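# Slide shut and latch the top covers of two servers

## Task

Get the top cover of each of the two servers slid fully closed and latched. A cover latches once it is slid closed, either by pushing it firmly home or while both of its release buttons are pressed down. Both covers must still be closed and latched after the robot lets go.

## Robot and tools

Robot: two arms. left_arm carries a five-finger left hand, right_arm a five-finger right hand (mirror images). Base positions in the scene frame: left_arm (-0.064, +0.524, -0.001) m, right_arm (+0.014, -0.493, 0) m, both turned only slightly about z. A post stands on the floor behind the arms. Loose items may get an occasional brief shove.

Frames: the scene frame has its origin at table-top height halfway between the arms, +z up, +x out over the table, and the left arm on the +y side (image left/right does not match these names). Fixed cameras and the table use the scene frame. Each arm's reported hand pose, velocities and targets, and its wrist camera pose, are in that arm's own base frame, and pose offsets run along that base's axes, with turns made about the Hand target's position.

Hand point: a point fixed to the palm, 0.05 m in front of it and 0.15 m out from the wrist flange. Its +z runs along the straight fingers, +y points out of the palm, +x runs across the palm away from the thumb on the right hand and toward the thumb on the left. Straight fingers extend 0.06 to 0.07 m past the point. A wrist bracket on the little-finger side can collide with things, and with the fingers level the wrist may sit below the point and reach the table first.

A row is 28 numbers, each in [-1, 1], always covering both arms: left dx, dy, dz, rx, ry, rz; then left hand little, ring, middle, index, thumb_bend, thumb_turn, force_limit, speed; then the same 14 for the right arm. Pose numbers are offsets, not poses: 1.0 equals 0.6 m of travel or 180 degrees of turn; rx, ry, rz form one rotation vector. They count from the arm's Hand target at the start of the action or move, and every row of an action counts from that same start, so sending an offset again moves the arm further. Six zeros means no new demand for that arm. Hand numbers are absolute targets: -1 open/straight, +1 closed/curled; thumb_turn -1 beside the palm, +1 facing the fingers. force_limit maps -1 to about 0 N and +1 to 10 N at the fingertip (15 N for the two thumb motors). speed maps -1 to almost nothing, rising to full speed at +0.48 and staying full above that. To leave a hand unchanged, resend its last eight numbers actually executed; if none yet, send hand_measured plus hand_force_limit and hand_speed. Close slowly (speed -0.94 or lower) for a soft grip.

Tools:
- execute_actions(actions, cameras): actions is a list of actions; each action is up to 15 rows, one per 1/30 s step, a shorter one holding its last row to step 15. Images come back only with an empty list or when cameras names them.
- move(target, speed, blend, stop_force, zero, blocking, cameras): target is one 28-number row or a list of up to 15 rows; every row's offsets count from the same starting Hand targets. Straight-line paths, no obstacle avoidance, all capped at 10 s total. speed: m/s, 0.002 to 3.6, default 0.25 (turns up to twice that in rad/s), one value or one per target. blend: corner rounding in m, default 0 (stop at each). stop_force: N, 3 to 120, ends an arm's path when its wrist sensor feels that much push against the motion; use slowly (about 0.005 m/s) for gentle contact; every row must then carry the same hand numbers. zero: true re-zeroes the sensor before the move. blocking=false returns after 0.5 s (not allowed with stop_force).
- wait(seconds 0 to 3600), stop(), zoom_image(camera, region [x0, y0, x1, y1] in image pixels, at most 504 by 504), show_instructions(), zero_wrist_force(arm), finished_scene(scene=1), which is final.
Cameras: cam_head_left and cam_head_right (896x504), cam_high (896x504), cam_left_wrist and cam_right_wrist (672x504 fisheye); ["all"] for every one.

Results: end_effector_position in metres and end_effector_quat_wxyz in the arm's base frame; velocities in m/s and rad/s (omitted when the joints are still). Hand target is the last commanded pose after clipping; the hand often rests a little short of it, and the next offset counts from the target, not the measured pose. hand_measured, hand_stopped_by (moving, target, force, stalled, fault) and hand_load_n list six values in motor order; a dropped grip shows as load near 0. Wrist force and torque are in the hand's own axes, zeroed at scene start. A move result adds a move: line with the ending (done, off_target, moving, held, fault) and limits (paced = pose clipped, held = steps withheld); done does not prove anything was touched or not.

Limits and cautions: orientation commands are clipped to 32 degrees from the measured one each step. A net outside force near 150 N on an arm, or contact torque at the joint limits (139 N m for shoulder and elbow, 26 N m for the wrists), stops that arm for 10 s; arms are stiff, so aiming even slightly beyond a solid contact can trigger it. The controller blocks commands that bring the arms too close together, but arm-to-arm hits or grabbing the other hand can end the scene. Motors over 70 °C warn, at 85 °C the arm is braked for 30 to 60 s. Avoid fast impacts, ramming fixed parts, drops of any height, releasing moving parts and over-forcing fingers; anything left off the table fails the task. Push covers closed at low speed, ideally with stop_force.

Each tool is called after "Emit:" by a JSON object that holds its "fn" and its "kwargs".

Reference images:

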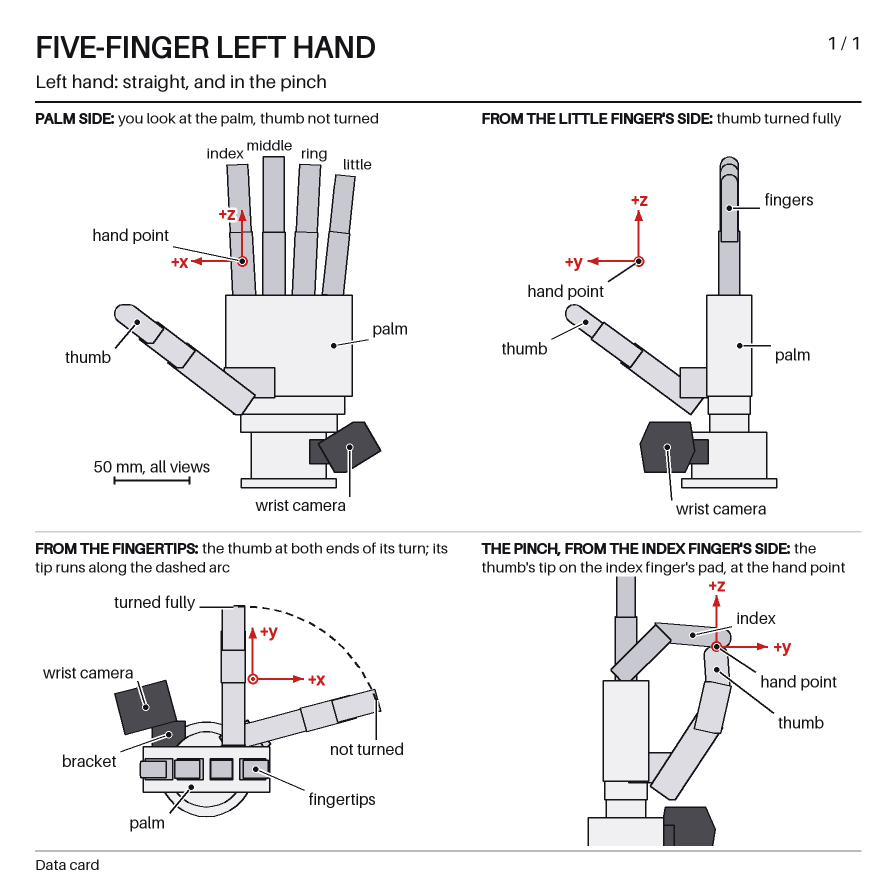

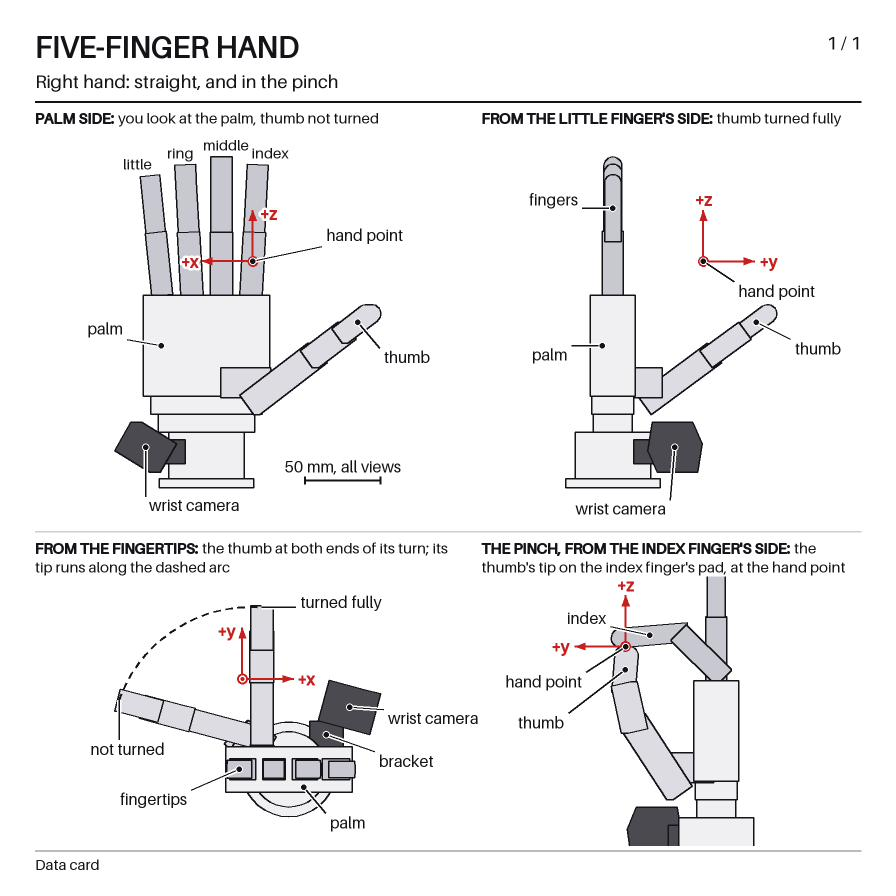

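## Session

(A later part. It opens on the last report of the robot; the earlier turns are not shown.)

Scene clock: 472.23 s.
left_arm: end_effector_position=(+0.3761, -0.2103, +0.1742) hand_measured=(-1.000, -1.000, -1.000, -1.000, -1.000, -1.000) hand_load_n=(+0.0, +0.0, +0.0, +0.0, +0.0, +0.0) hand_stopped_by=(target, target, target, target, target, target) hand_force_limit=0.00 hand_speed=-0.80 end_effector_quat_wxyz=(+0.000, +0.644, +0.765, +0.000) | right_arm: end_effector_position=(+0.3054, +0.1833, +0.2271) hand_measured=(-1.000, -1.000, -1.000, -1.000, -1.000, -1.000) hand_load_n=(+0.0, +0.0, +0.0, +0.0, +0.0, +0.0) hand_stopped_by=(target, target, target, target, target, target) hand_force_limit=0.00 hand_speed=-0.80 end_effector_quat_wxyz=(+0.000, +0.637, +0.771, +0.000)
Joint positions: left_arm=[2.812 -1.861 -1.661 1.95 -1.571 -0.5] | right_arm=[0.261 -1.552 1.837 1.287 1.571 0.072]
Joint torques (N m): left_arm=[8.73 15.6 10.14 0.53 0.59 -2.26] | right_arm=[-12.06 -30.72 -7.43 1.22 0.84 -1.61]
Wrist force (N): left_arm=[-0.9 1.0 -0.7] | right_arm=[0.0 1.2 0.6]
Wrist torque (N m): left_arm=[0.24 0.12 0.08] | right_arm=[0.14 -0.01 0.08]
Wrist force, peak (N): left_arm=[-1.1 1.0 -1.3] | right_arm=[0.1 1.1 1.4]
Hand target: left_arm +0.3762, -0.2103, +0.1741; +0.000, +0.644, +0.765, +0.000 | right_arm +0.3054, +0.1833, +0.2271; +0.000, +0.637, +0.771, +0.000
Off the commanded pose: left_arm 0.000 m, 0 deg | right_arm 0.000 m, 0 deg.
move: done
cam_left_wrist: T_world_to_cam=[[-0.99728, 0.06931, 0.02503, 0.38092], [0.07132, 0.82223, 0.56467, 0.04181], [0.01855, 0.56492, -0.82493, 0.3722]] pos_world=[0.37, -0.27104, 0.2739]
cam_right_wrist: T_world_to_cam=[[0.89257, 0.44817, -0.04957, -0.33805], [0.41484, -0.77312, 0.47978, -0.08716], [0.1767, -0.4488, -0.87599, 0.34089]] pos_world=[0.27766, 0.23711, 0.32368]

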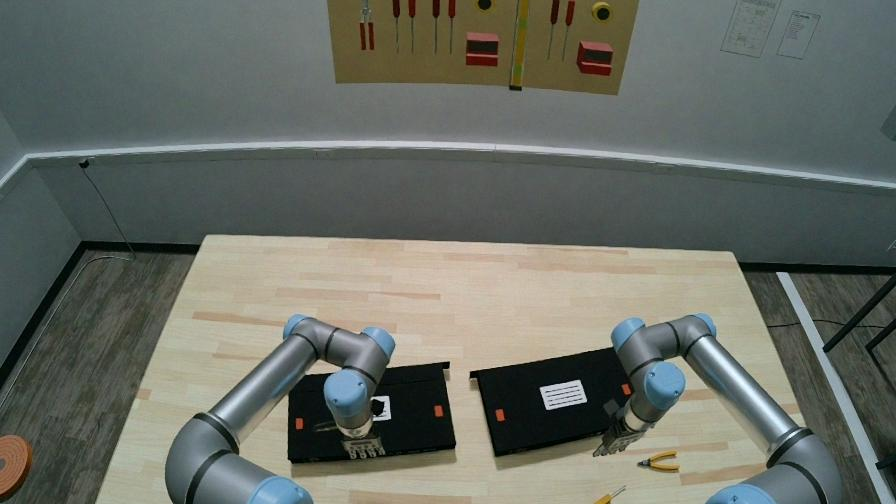

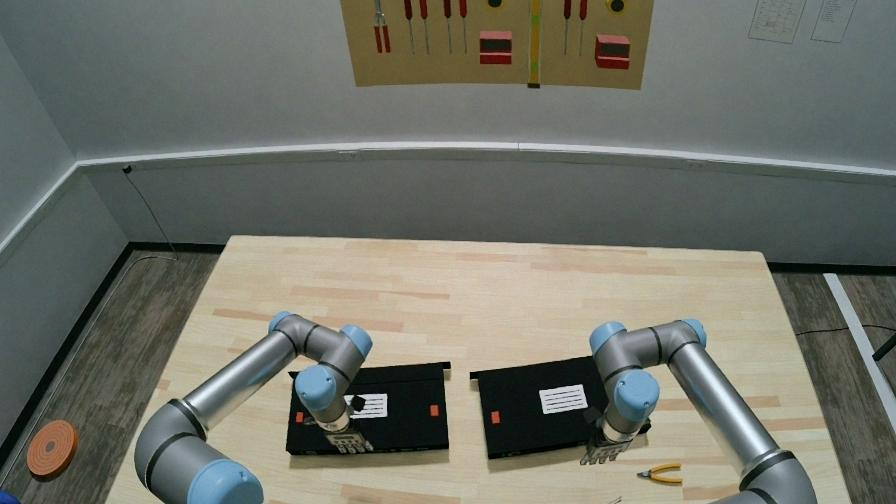

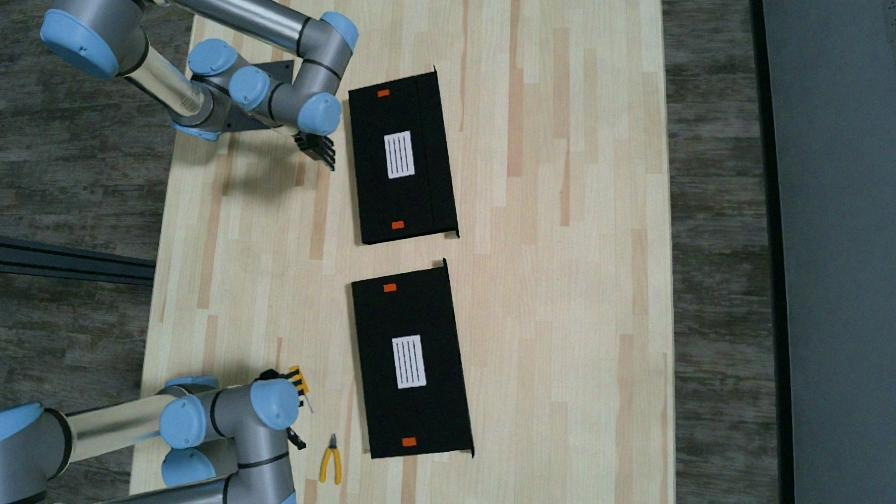

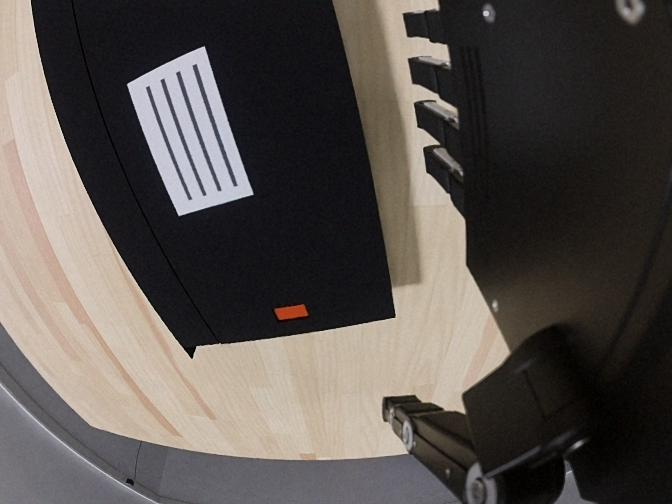

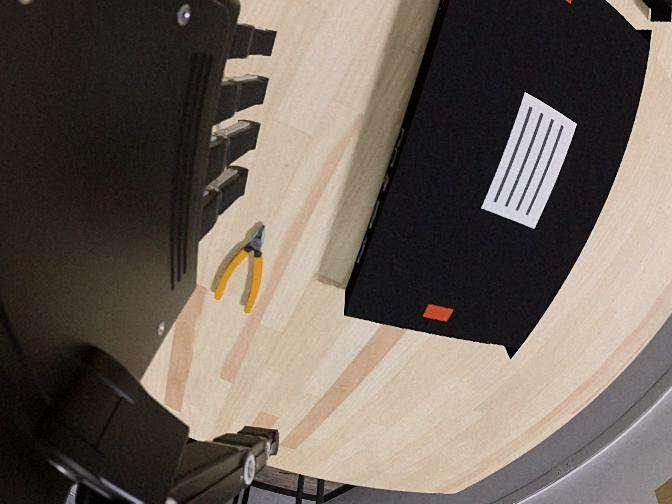

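Emit:
{"fn": "move", "kwargs": {"target": [[0,0,-0.1317,0,0,0,-1,-1,-1,-1,-1,-1,0,-0.8, 0,0,0,0,0,0,-1,-1,-1,-1,-1,-1,0,-0.8]], "speed": 0.08, "stop_force": 8, "cameras": ["cam_left_wrist","cam_high"]}}

Emit:
{"fn": "zoom_image", "kwargs": {"camera": "cam_high", "region": [280, 50, 480, 250]}}

Scene clock: 476.27 s.
left_arm: end_effector_position=(+0.3762, -0.2103, +0.0951) hand_measured=(-1.000, -1.000, -1.000, -1.000, -1.000, -1.000) hand_load_n=(+0.0, +0.0, +0.0, +0.0, +0.0, +0.0) hand_stopped_by=(target, target, target, target, target, target) hand_force_limit=0.00 hand_speed=-0.80 end_effector_quat_wxyz=(+0.000, +0.644, +0.765, +0.000) | right_arm: end_effector_position=(+0.3054, +0.1833, +0.2271) hand_measured=(-1.000, -1.000, -1.000, -1.000, -1.000, -1.000) hand_load_n=(+0.0, +0.0, +0.0, +0.0, +0.0, +0.0) hand_stopped_by=(target, target, target, target, target, target) hand_force_limit=0.00 hand_speed=-0.80 end_effector_quat_wxyz=(+0.000, +0.637, +0.771, +0.000)
Joint positions: left_arm=[2.812 -1.947 -1.767 2.143 -1.571 -0.5] | right_arm=[0.261 -1.552 1.837 1.287 1.571 0.072]
Joint torques (N m): left_arm=[6.45 17.66 7.71 0.36 0.14 1.13] | right_arm=[-11.61 -30.43 -6.82 1.18 -0.96 -1.66]
Wrist force (N): left_arm=[-0.9 1.0 -0.7] | right_arm=[0.3 1.0 0.5]
Wrist torque (N m): left_arm=[0.23 0.12 0.09] | right_arm=[0.12 -0.04 0.08]
Wrist force, peak (N): left_arm=[-1.2 1.2 -1.0] | right_arm=[-0.1 1.4 0.4]
Hand target: left_arm +0.3762, -0.2103, +0.0951; +0.000, +0.644, +0.765, +0.000 | right_arm +0.3054, +0.1833, +0.2271; +0.000, +0.637, +0.771, +0.000
Off the commanded pose: left_arm 0.000 m, 0 deg | right_arm 0.000 m, 0 deg.
move: done
cam_left_wrist: T_world_to_cam=[[-0.99728, 0.0693, 0.02504, 0.3829], [0.07131, 0.82218, 0.56474, 0.08645], [0.01855, 0.56499, -0.82489, 0.30695]] pos_world=[0.37, -0.27104, 0.1948]
Images, in order (width x height): cam_high 896x504, cam_left_wrist 672x504.

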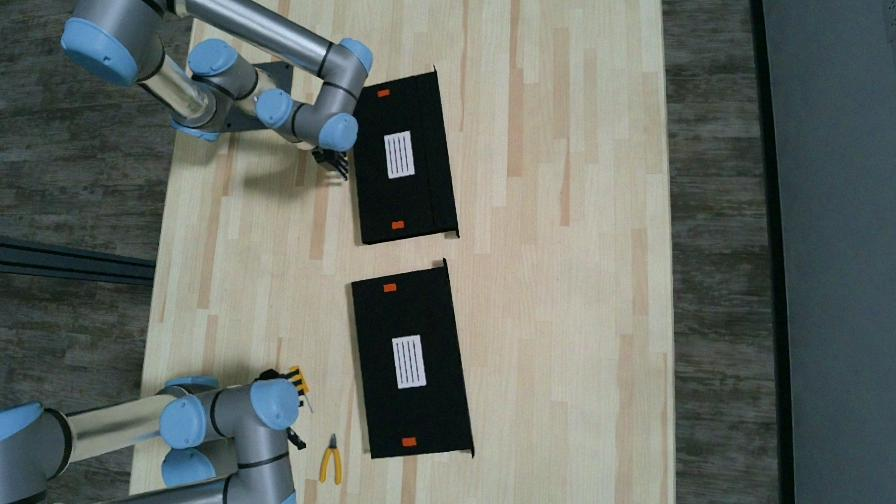

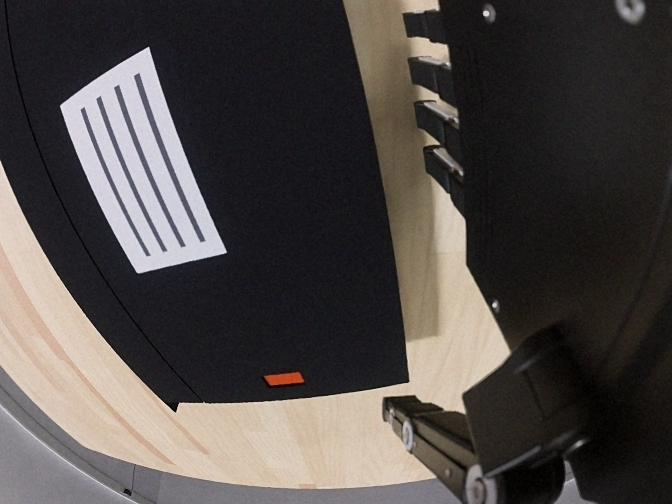

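Scaled by 2.520 from the camera's image (finer frame: 1280x720).

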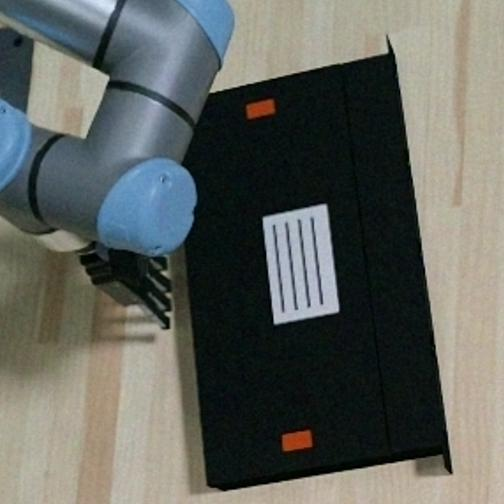

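Emit:
{"fn": "move", "kwargs": {"target": [0.0493,0.0085,0,0,0,0,-1,-1,-1,-1,-1,-1,0,-0.8, 0,0,0,0,0,0,-1,-1,-1,-1,-1,-1,0,-0.8], "speed": 0.01, "stop_force": 4, "cameras": ["cam_left_wrist"]}}

Scene clock: 481.63 s.
left_arm: end_effector_position=(+0.4006, -0.2061, +0.0951) hand_measured=(-1.000, -1.000, -1.000, -1.000, -1.000, -1.000) hand_load_n=(-0.5, +0.0, +0.0, +0.0, +0.0, +0.0) hand_stopped_by=(target, target, target, target, target, target) hand_force_limit=0.00 hand_speed=-0.80 end_effector_quat_wxyz=(+0.000, +0.644, +0.765, +0.000) | right_arm: end_effector_position=(+0.3054, +0.1833, +0.2271) hand_measured=(-1.000, -1.000, -1.000, -1.000, -1.000, -1.000) hand_load_n=(+0.0, +0.0, +0.0, +0.0, +0.0, +0.0) hand_stopped_by=(target, target, target, target, target, target) hand_force_limit=0.00 hand_speed=-0.80 end_effector_quat_wxyz=(+0.000, +0.637, +0.771, +0.000)
Joint positions: left_arm=[2.842 -1.983 -1.713 2.125 -1.571 -0.471] | right_arm=[0.261 -1.552 1.837 1.287 1.571 0.072]
Joint torques (N m): left_arm=[-7.28 48.19 9.53 1.01 -1.23 -2.67] | right_arm=[-11.48 -31.14 -7.03 1.18 -0.95 -1.61]
Wrist force (N): left_arm=[-1.1 -2.9 -0.9] | right_arm=[-0.1 1.1 0.3]
Wrist torque (N m): left_arm=[0.23 0.10 0.17] | right_arm=[0.14 0.02 0.06]
Wrist force, peak (N): left_arm=[-1.2 -10.0 -1.3] | right_arm=[0.1 1.2 0.8]
Hand target: left_arm +0.4006, -0.2061, +0.0951; +0.000, +0.644, +0.765, +0.000 (not the last commanded pose) | right_arm +0.3054, +0.1833, +0.2271; +0.000, +0.637, +0.771, +0.000
Off the commanded pose: left_arm 0.005 m, 0 deg | right_arm 0.000 m, 0 deg.
move: contact (left_arm)
cam_left_wrist: T_world_to_cam=[[-0.99728, 0.0693, 0.02504, 0.40704], [0.07131, 0.82218, 0.56474, 0.08125], [0.01855, 0.56499, -0.82489, 0.30413]] pos_world=[0.3945, -0.26684, 0.1948]

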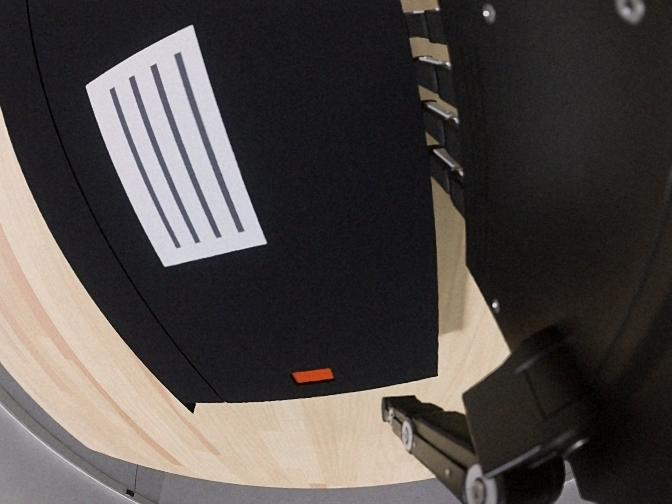

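Emit:
{"fn": "move", "kwargs": {"target": [0.0246,0.0042,0,0,0,0,-1,-1,-1,-1,-1,-1,0,-0.8, 0,0,0,0,0,0,-1,-1,-1,-1,-1,-1,0,-0.8], "speed": 0.005, "stop_force": 15, "zero": false}}

Emit:
{"fn": "move", "kwargs": {"target": [0.0246,0.0042,0,0,0,0,-1,-1,-1,-1,-1,-1,0,-0.8, 0,0,0,0,0,0,-1,-1,-1,-1,-1,-1,0,-0.8], "speed": 0.005, "stop_force": 26, "zero": false, "cameras": ["cam_left_wrist"]}}

Scene clock: 485.63 s.
left_arm: end_effector_position=(+0.4010, -0.2060, +0.0952) hand_measured=(-1.000, -1.000, -1.000, -1.000, -1.000, -1.000) hand_load_n=(+0.0, +0.5, +0.0, +0.0, +0.0, +0.0) hand_stopped_by=(target, target, target, target, target, target) hand_force_limit=0.00 hand_speed=-0.80 end_effector_quat_wxyz=(+0.000, +0.644, +0.765, +0.000) | right_arm: end_effector_position=(+0.3054, +0.1833, +0.2271) hand_measured=(-1.000, -1.000, -1.000, -1.000, -1.000, -1.000) hand_load_n=(+0.0, +0.0, +0.0, +0.0, +0.0, +0.0) hand_stopped_by=(target, target, target, target, target, target) hand_force_limit=0.00 hand_speed=-0.80 end_effector_quat_wxyz=(+0.000, +0.637, +0.771, +0.000)
Joint positions: left_arm=[2.842 -1.984 -1.712 2.125 -1.571 -0.471] | right_arm=[0.261 -1.552 1.837 1.287 1.571 0.072]
Joint torques (N m): left_arm=[-5.5 49.91 14.39 3.02 -1.18 -2.66] | right_arm=[-10.82 -30.9 -8.37 1.15 -0.87 -1.71]
Wrist force (N): left_arm=[0.8 -12.4 1.8] | right_arm=[0.1 1.2 0.4]
Wrist torque (N m): left_arm=[0.21 0.10 0.59] | right_arm=[0.15 -0.02 0.08]
Wrist force, peak (N): left_arm=[-0.8 -17.7 1.1] | right_arm=[0.1 1.4 0.5]
Hand target: left_arm +0.4010, -0.2060, +0.0952; +0.000, +0.644, +0.765, +0.000 (not the last commanded pose) | right_arm +0.3054, +0.1833, +0.2271; +0.000, +0.637, +0.771, +0.000
Off the commanded pose: left_arm 0.015 m, 0 deg | right_arm 0.000 m, 0 deg.
move: contact (left_arm)

Scene clock: 487.03 s.
left_arm: end_effector_position=(+0.4023, -0.2058, +0.0952) hand_measured=(-1.000, -1.000, -1.000, -1.000, -1.000, -1.000) hand_load_n=(+0.0, -0.5, +0.0, +0.0, +0.0, +0.0) hand_stopped_by=(target, target, target, target, target, target) hand_force_limit=0.00 hand_speed=-0.80 end_effector_quat_wxyz=(+0.000, +0.644, +0.765, +0.000) | right_arm: end_effector_position=(+0.3054, +0.1833, +0.2271) hand_measured=(-1.000, -1.000, -1.000, -1.000, -1.000, -1.000) hand_load_n=(+0.0, +0.0, +0.0, +0.0, +0.0, +0.0) hand_stopped_by=(target, target, target, target, target, target) hand_force_limit=0.00 hand_speed=-0.80 end_effector_quat_wxyz=(+0.000, +0.637, +0.771, +0.000)
Joint positions: left_arm=[2.843 -1.986 -1.709 2.123 -1.571 -0.469] | right_arm=[0.261 -1.552 1.837 1.287 1.571 0.072]
Joint torques (N m): left_arm=[-8.1 47.74 8.68 -1.07 0.36 -2.6] | right_arm=[-10.27 -30.97 -7.27 1.07 -1.05 -1.55]
Wrist force (N): left_arm=[-0.4 1.1 -0.5] | right_arm=[0.1 1.2 0.6]
Wrist torque (N m): left_arm=[0.28 0.03 0.00] | right_arm=[0.14 -0.01 0.08]
Wrist force, peak (N): left_arm=[-4.7 -25.6 0.9] | right_arm=[0.3 1.2 0.7]
Hand target: left_arm +0.4023, -0.2058, +0.0952; +0.000, +0.644, +0.765, +0.000 (not the last commanded pose) | right_arm +0.3054, +0.1833, +0.2271; +0.000, +0.637, +0.771, +0.000
Off the commanded pose: left_arm 0.014 m, 0 deg | right_arm 0.000 m, 0 deg.
move: contact (left_arm)
cam_left_wrist: T_world_to_cam=[[-0.99728, 0.06936, 0.02495, 0.40875], [0.07131, 0.82222, 0.56468, 0.08093], [0.01865, 0.56492, -0.82493, 0.30402]] pos_world=[0.3962, -0.26664, 0.1949]

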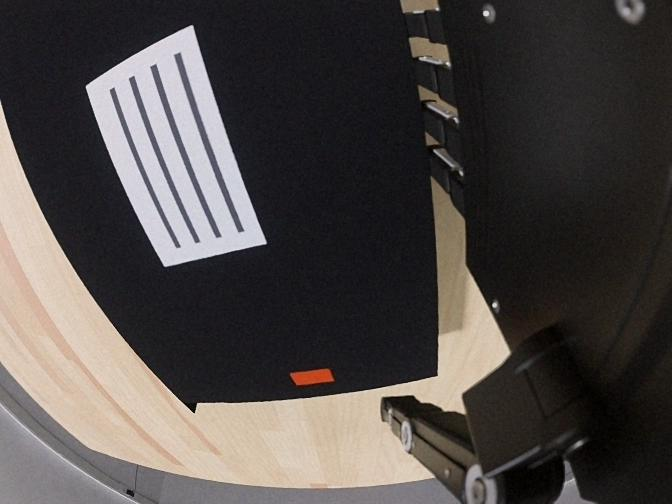

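Emit:
{"fn": "zoom_image", "kwargs": {"camera": "cam_left_wrist", "region": [0, 150, 350, 450]}}

Emit:
{"fn": "move", "kwargs": {"target": [0.0246,0.0042,0,0,0,0,-1,-1,-1,-1,-1,-1,0,-0.8, 0,0,0,0,0,0,-1,-1,-1,-1,-1,-1,0,-0.8], "speed": 0.005, "stop_force": 32, "zero": false, "cameras": ["cam_left_wrist"]}}

Scaled by 1.440 from the camera's image (finer frame: 960x720).

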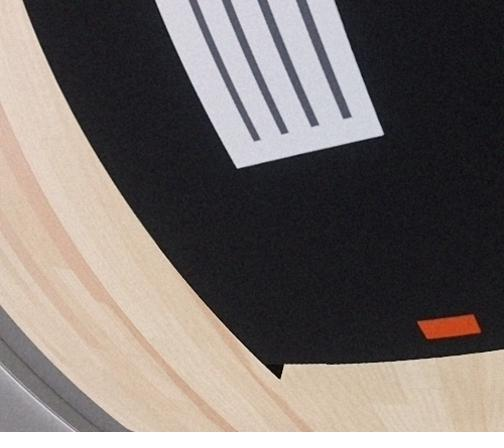

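Scene clock: 490.53 s.
left_arm: end_effector_position=(+0.4035, -0.2057, +0.0953) hand_measured=(-1.000, -1.000, -1.000, -1.000, -1.000, -1.000) hand_load_n=(+0.0, +1.0, +0.5, +0.0, +0.0, +0.0) hand_stopped_by=(target, target, target, target, target, target) hand_force_limit=0.00 hand_speed=-0.80 end_effector_quat_wxyz=(+0.000, +0.644, +0.765, +0.000) | right_arm: end_effector_position=(+0.3054, +0.1833, +0.2271) hand_measured=(-1.000, -1.000, -1.000, -1.000, -1.000, -1.000) hand_load_n=(+0.0, +0.0, +0.0, +0.0, +0.0, +0.0) hand_stopped_by=(target, target, target, target, target, target) hand_force_limit=0.00 hand_speed=-0.80 end_effector_quat_wxyz=(+0.000, +0.637, +0.771, +0.000)
Joint positions: left_arm=[2.845 -1.988 -1.706 2.122 -1.571 -0.468] | right_arm=[0.261 -1.552 1.837 1.287 1.571 0.072]
Joint torques (N m): left_arm=[-0.04 49.64 19.59 7.12 -4.81 -2.86] | right_arm=[-12.75 -30.67 -6.27 1.3 -0.93 -1.87]
Wrist force (N): left_arm=[1.3 -29.6 -4.6] | right_arm=[0.1 0.8 0.4]
Wrist torque (N m): left_arm=[1.02 -0.11 1.24] | right_arm=[0.10 -0.01 0.06]
Wrist force, peak (N): left_arm=[0.8 -36.4 -5.5] | right_arm=[0.3 1.2 0.8]
Hand target: left_arm +0.4035, -0.2057, +0.0953; +0.000, +0.644, +0.765, +0.000 (not the last commanded pose) | right_arm +0.3054, +0.1833, +0.2271; +0.000, +0.637, +0.771, +0.000
Off the commanded pose: left_arm 0.014 m, 0 deg | right_arm 0.000 m, 0 deg.
move: contact (left_arm)
cam_left_wrist: T_world_to_cam=[[-0.99726, 0.06952, 0.02542, 0.40998], [0.07171, 0.82221, 0.56465, 0.08052], [0.01836, 0.56492, -0.82494, 0.304]] pos_world=[0.3975, -0.26644, 0.1949]

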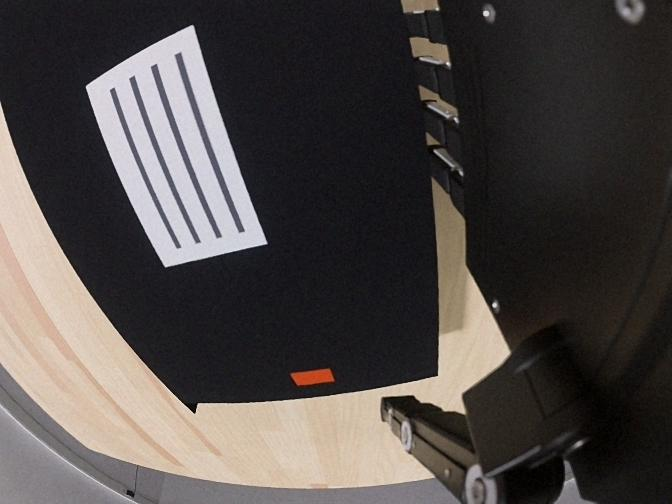

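Emit:
{"fn": "move", "kwargs": {"target": [[-0.0328,-0.0057,0,0,0,0,-1,-1,-1,-1,-1,-1,0,-0.8, 0,0,0,0,0,0,-1,-1,-1,-1,-1,-1,0,-0.8],[-0.0492,-0.0085,0.25,0,0,0,-1,-1,-1,-1,-1,-1,0,-0.8, 0,0,0,0,0,0,-1,-1,-1,-1,-1,-1,0,-0.8]], "speed": [0.03,0.12], "blend": 0.005, "cameras": ["all"]}}

Emit:
{"fn": "zoom_image", "kwargs": {"camera": "cam_high", "region": [330, 50, 490, 250]}}

Emit:
{"fn": "zoom_image", "kwargs": {"camera": "cam_high", "region": [330, 245, 490, 465]}}

Scene clock: 495.60 s.
left_arm: end_effector_position=(+0.3740, -0.2107, +0.2452) hand_measured=(-1.000, -1.000, -1.000, -1.000, -1.000, -1.000) hand_load_n=(+0.0, +0.0, +0.0, +0.0, +0.0, +0.0) hand_stopped_by=(target, target, target, target, target, target) hand_force_limit=0.00 hand_speed=-0.80 end_effector_quat_wxyz=(+0.000, +0.644, +0.765, +0.000) | right_arm: end_effector_position=(+0.3054, +0.1833, +0.2271) hand_measured=(-1.000, -1.000, -1.000, -1.000, -1.000, -1.000) hand_load_n=(+0.0, +0.0, +0.0, +0.0, -0.5, +0.0) hand_stopped_by=(target, target, target, target, target, target) hand_force_limit=0.00 hand_speed=-0.80 end_effector_quat_wxyz=(+0.000, +0.637, +0.771, +0.000)
Joint positions: left_arm=[2.809 -1.809 -1.538 1.776 -1.571 -0.503] | right_arm=[0.261 -1.552 1.837 1.287 1.571 0.072]
Joint torques (N m): left_arm=[-8.28 42.85 24.46 -4.93 -0.73 -2.57] | right_arm=[-11.22 -29.49 -7.14 1.21 -0.89 -1.62]
Wrist force (N): left_arm=[-0.7 1.2 -0.3] | right_arm=[0.0 1.0 0.7]
Wrist torque (N m): left_arm=[0.25 0.09 0.08] | right_arm=[0.11 0.00 0.06]
Wrist force, peak (N): left_arm=[1.3 -30.1 -4.5] | right_arm=[-0.1 1.3 0.6]
Hand target: left_arm +0.3740, -0.2108, +0.2453; +0.000, +0.644, +0.765, +0.000 | right_arm +0.3054, +0.1833, +0.2271; +0.000, +0.637, +0.771, +0.000
Off the commanded pose: left_arm 0.000 m, 0 deg | right_arm 0.000 m, 0 deg.
move: done
cam_left_wrist: T_world_to_cam=[[-0.99726, 0.06952, 0.02542, 0.377], [0.07171, 0.82221, 0.56465, 0.00219], [0.01836, 0.56492, -0.82494, 0.43108]] pos_world=[0.3679, -0.27154, 0.3448]
cam_right_wrist: T_world_to_cam=[[0.89257, 0.44817, -0.04957, -0.33805], [0.41484, -0.77312, 0.47978, -0.08716], [0.1767, -0.4488, -0.87599, 0.34089]] pos_world=[0.27766, 0.23711, 0.32368]

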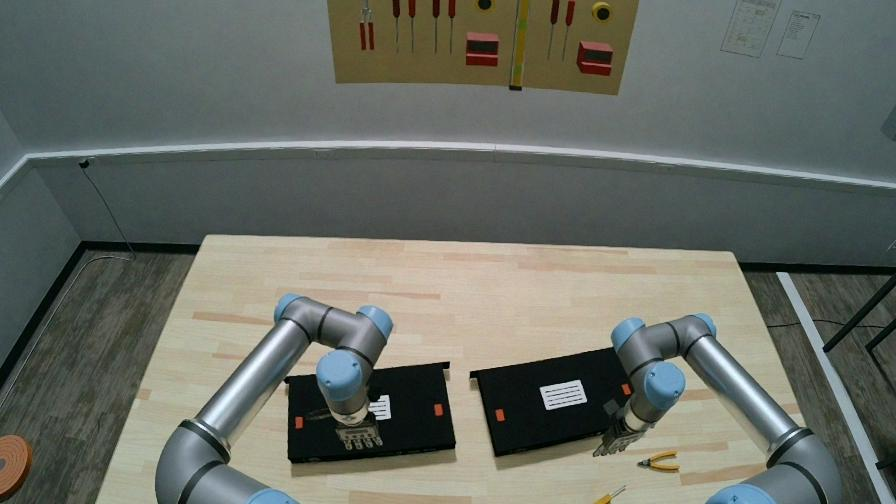

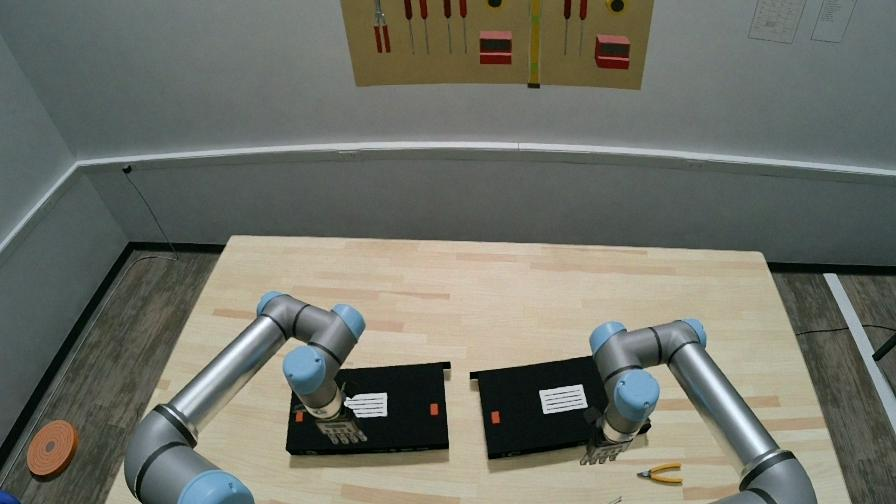

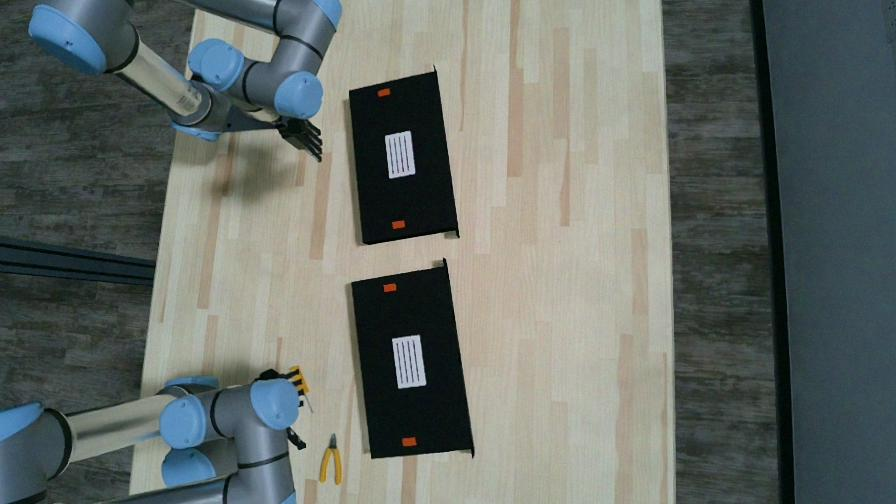

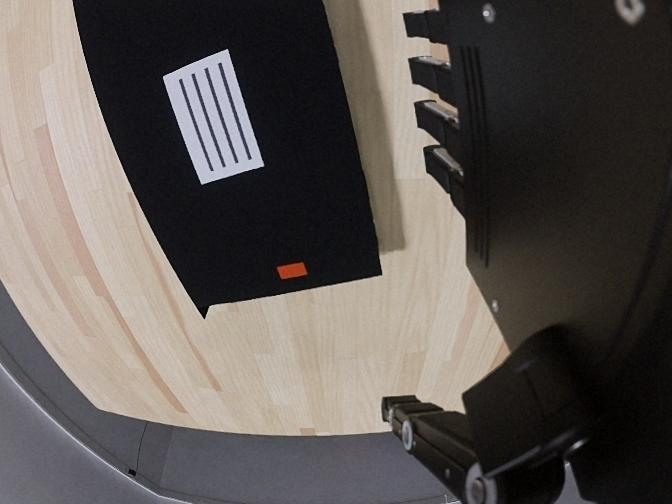

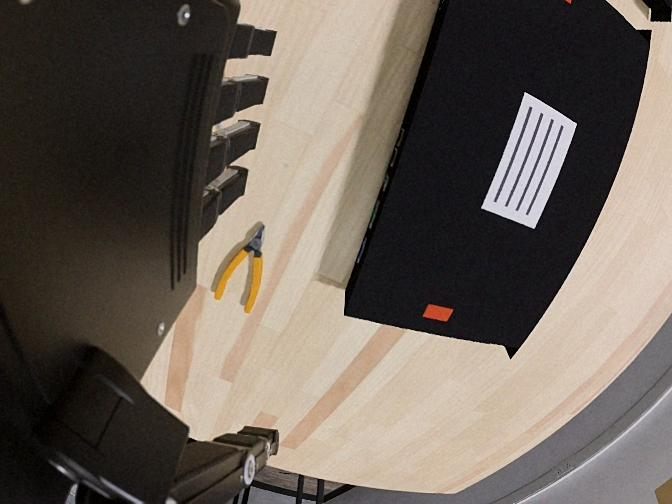

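Scaled by 2.520 from the camera's image (finer frame: 1280x720).

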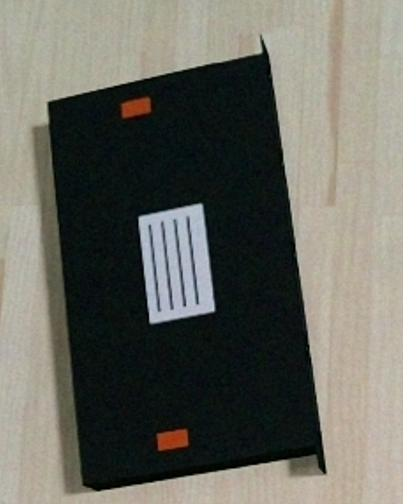

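Scaled by 2.291 from the camera's image (finer frame: 1280x720).

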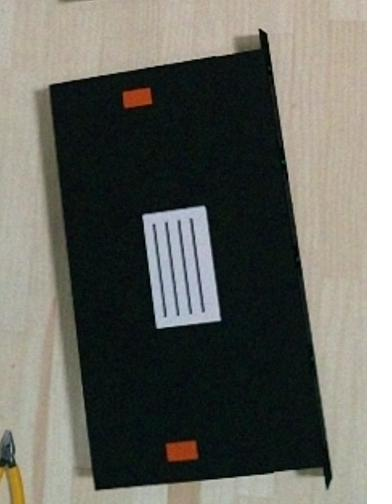

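Emit:
{"fn": "finished_scene", "kwargs": {}}

The scene is finished: the task was done.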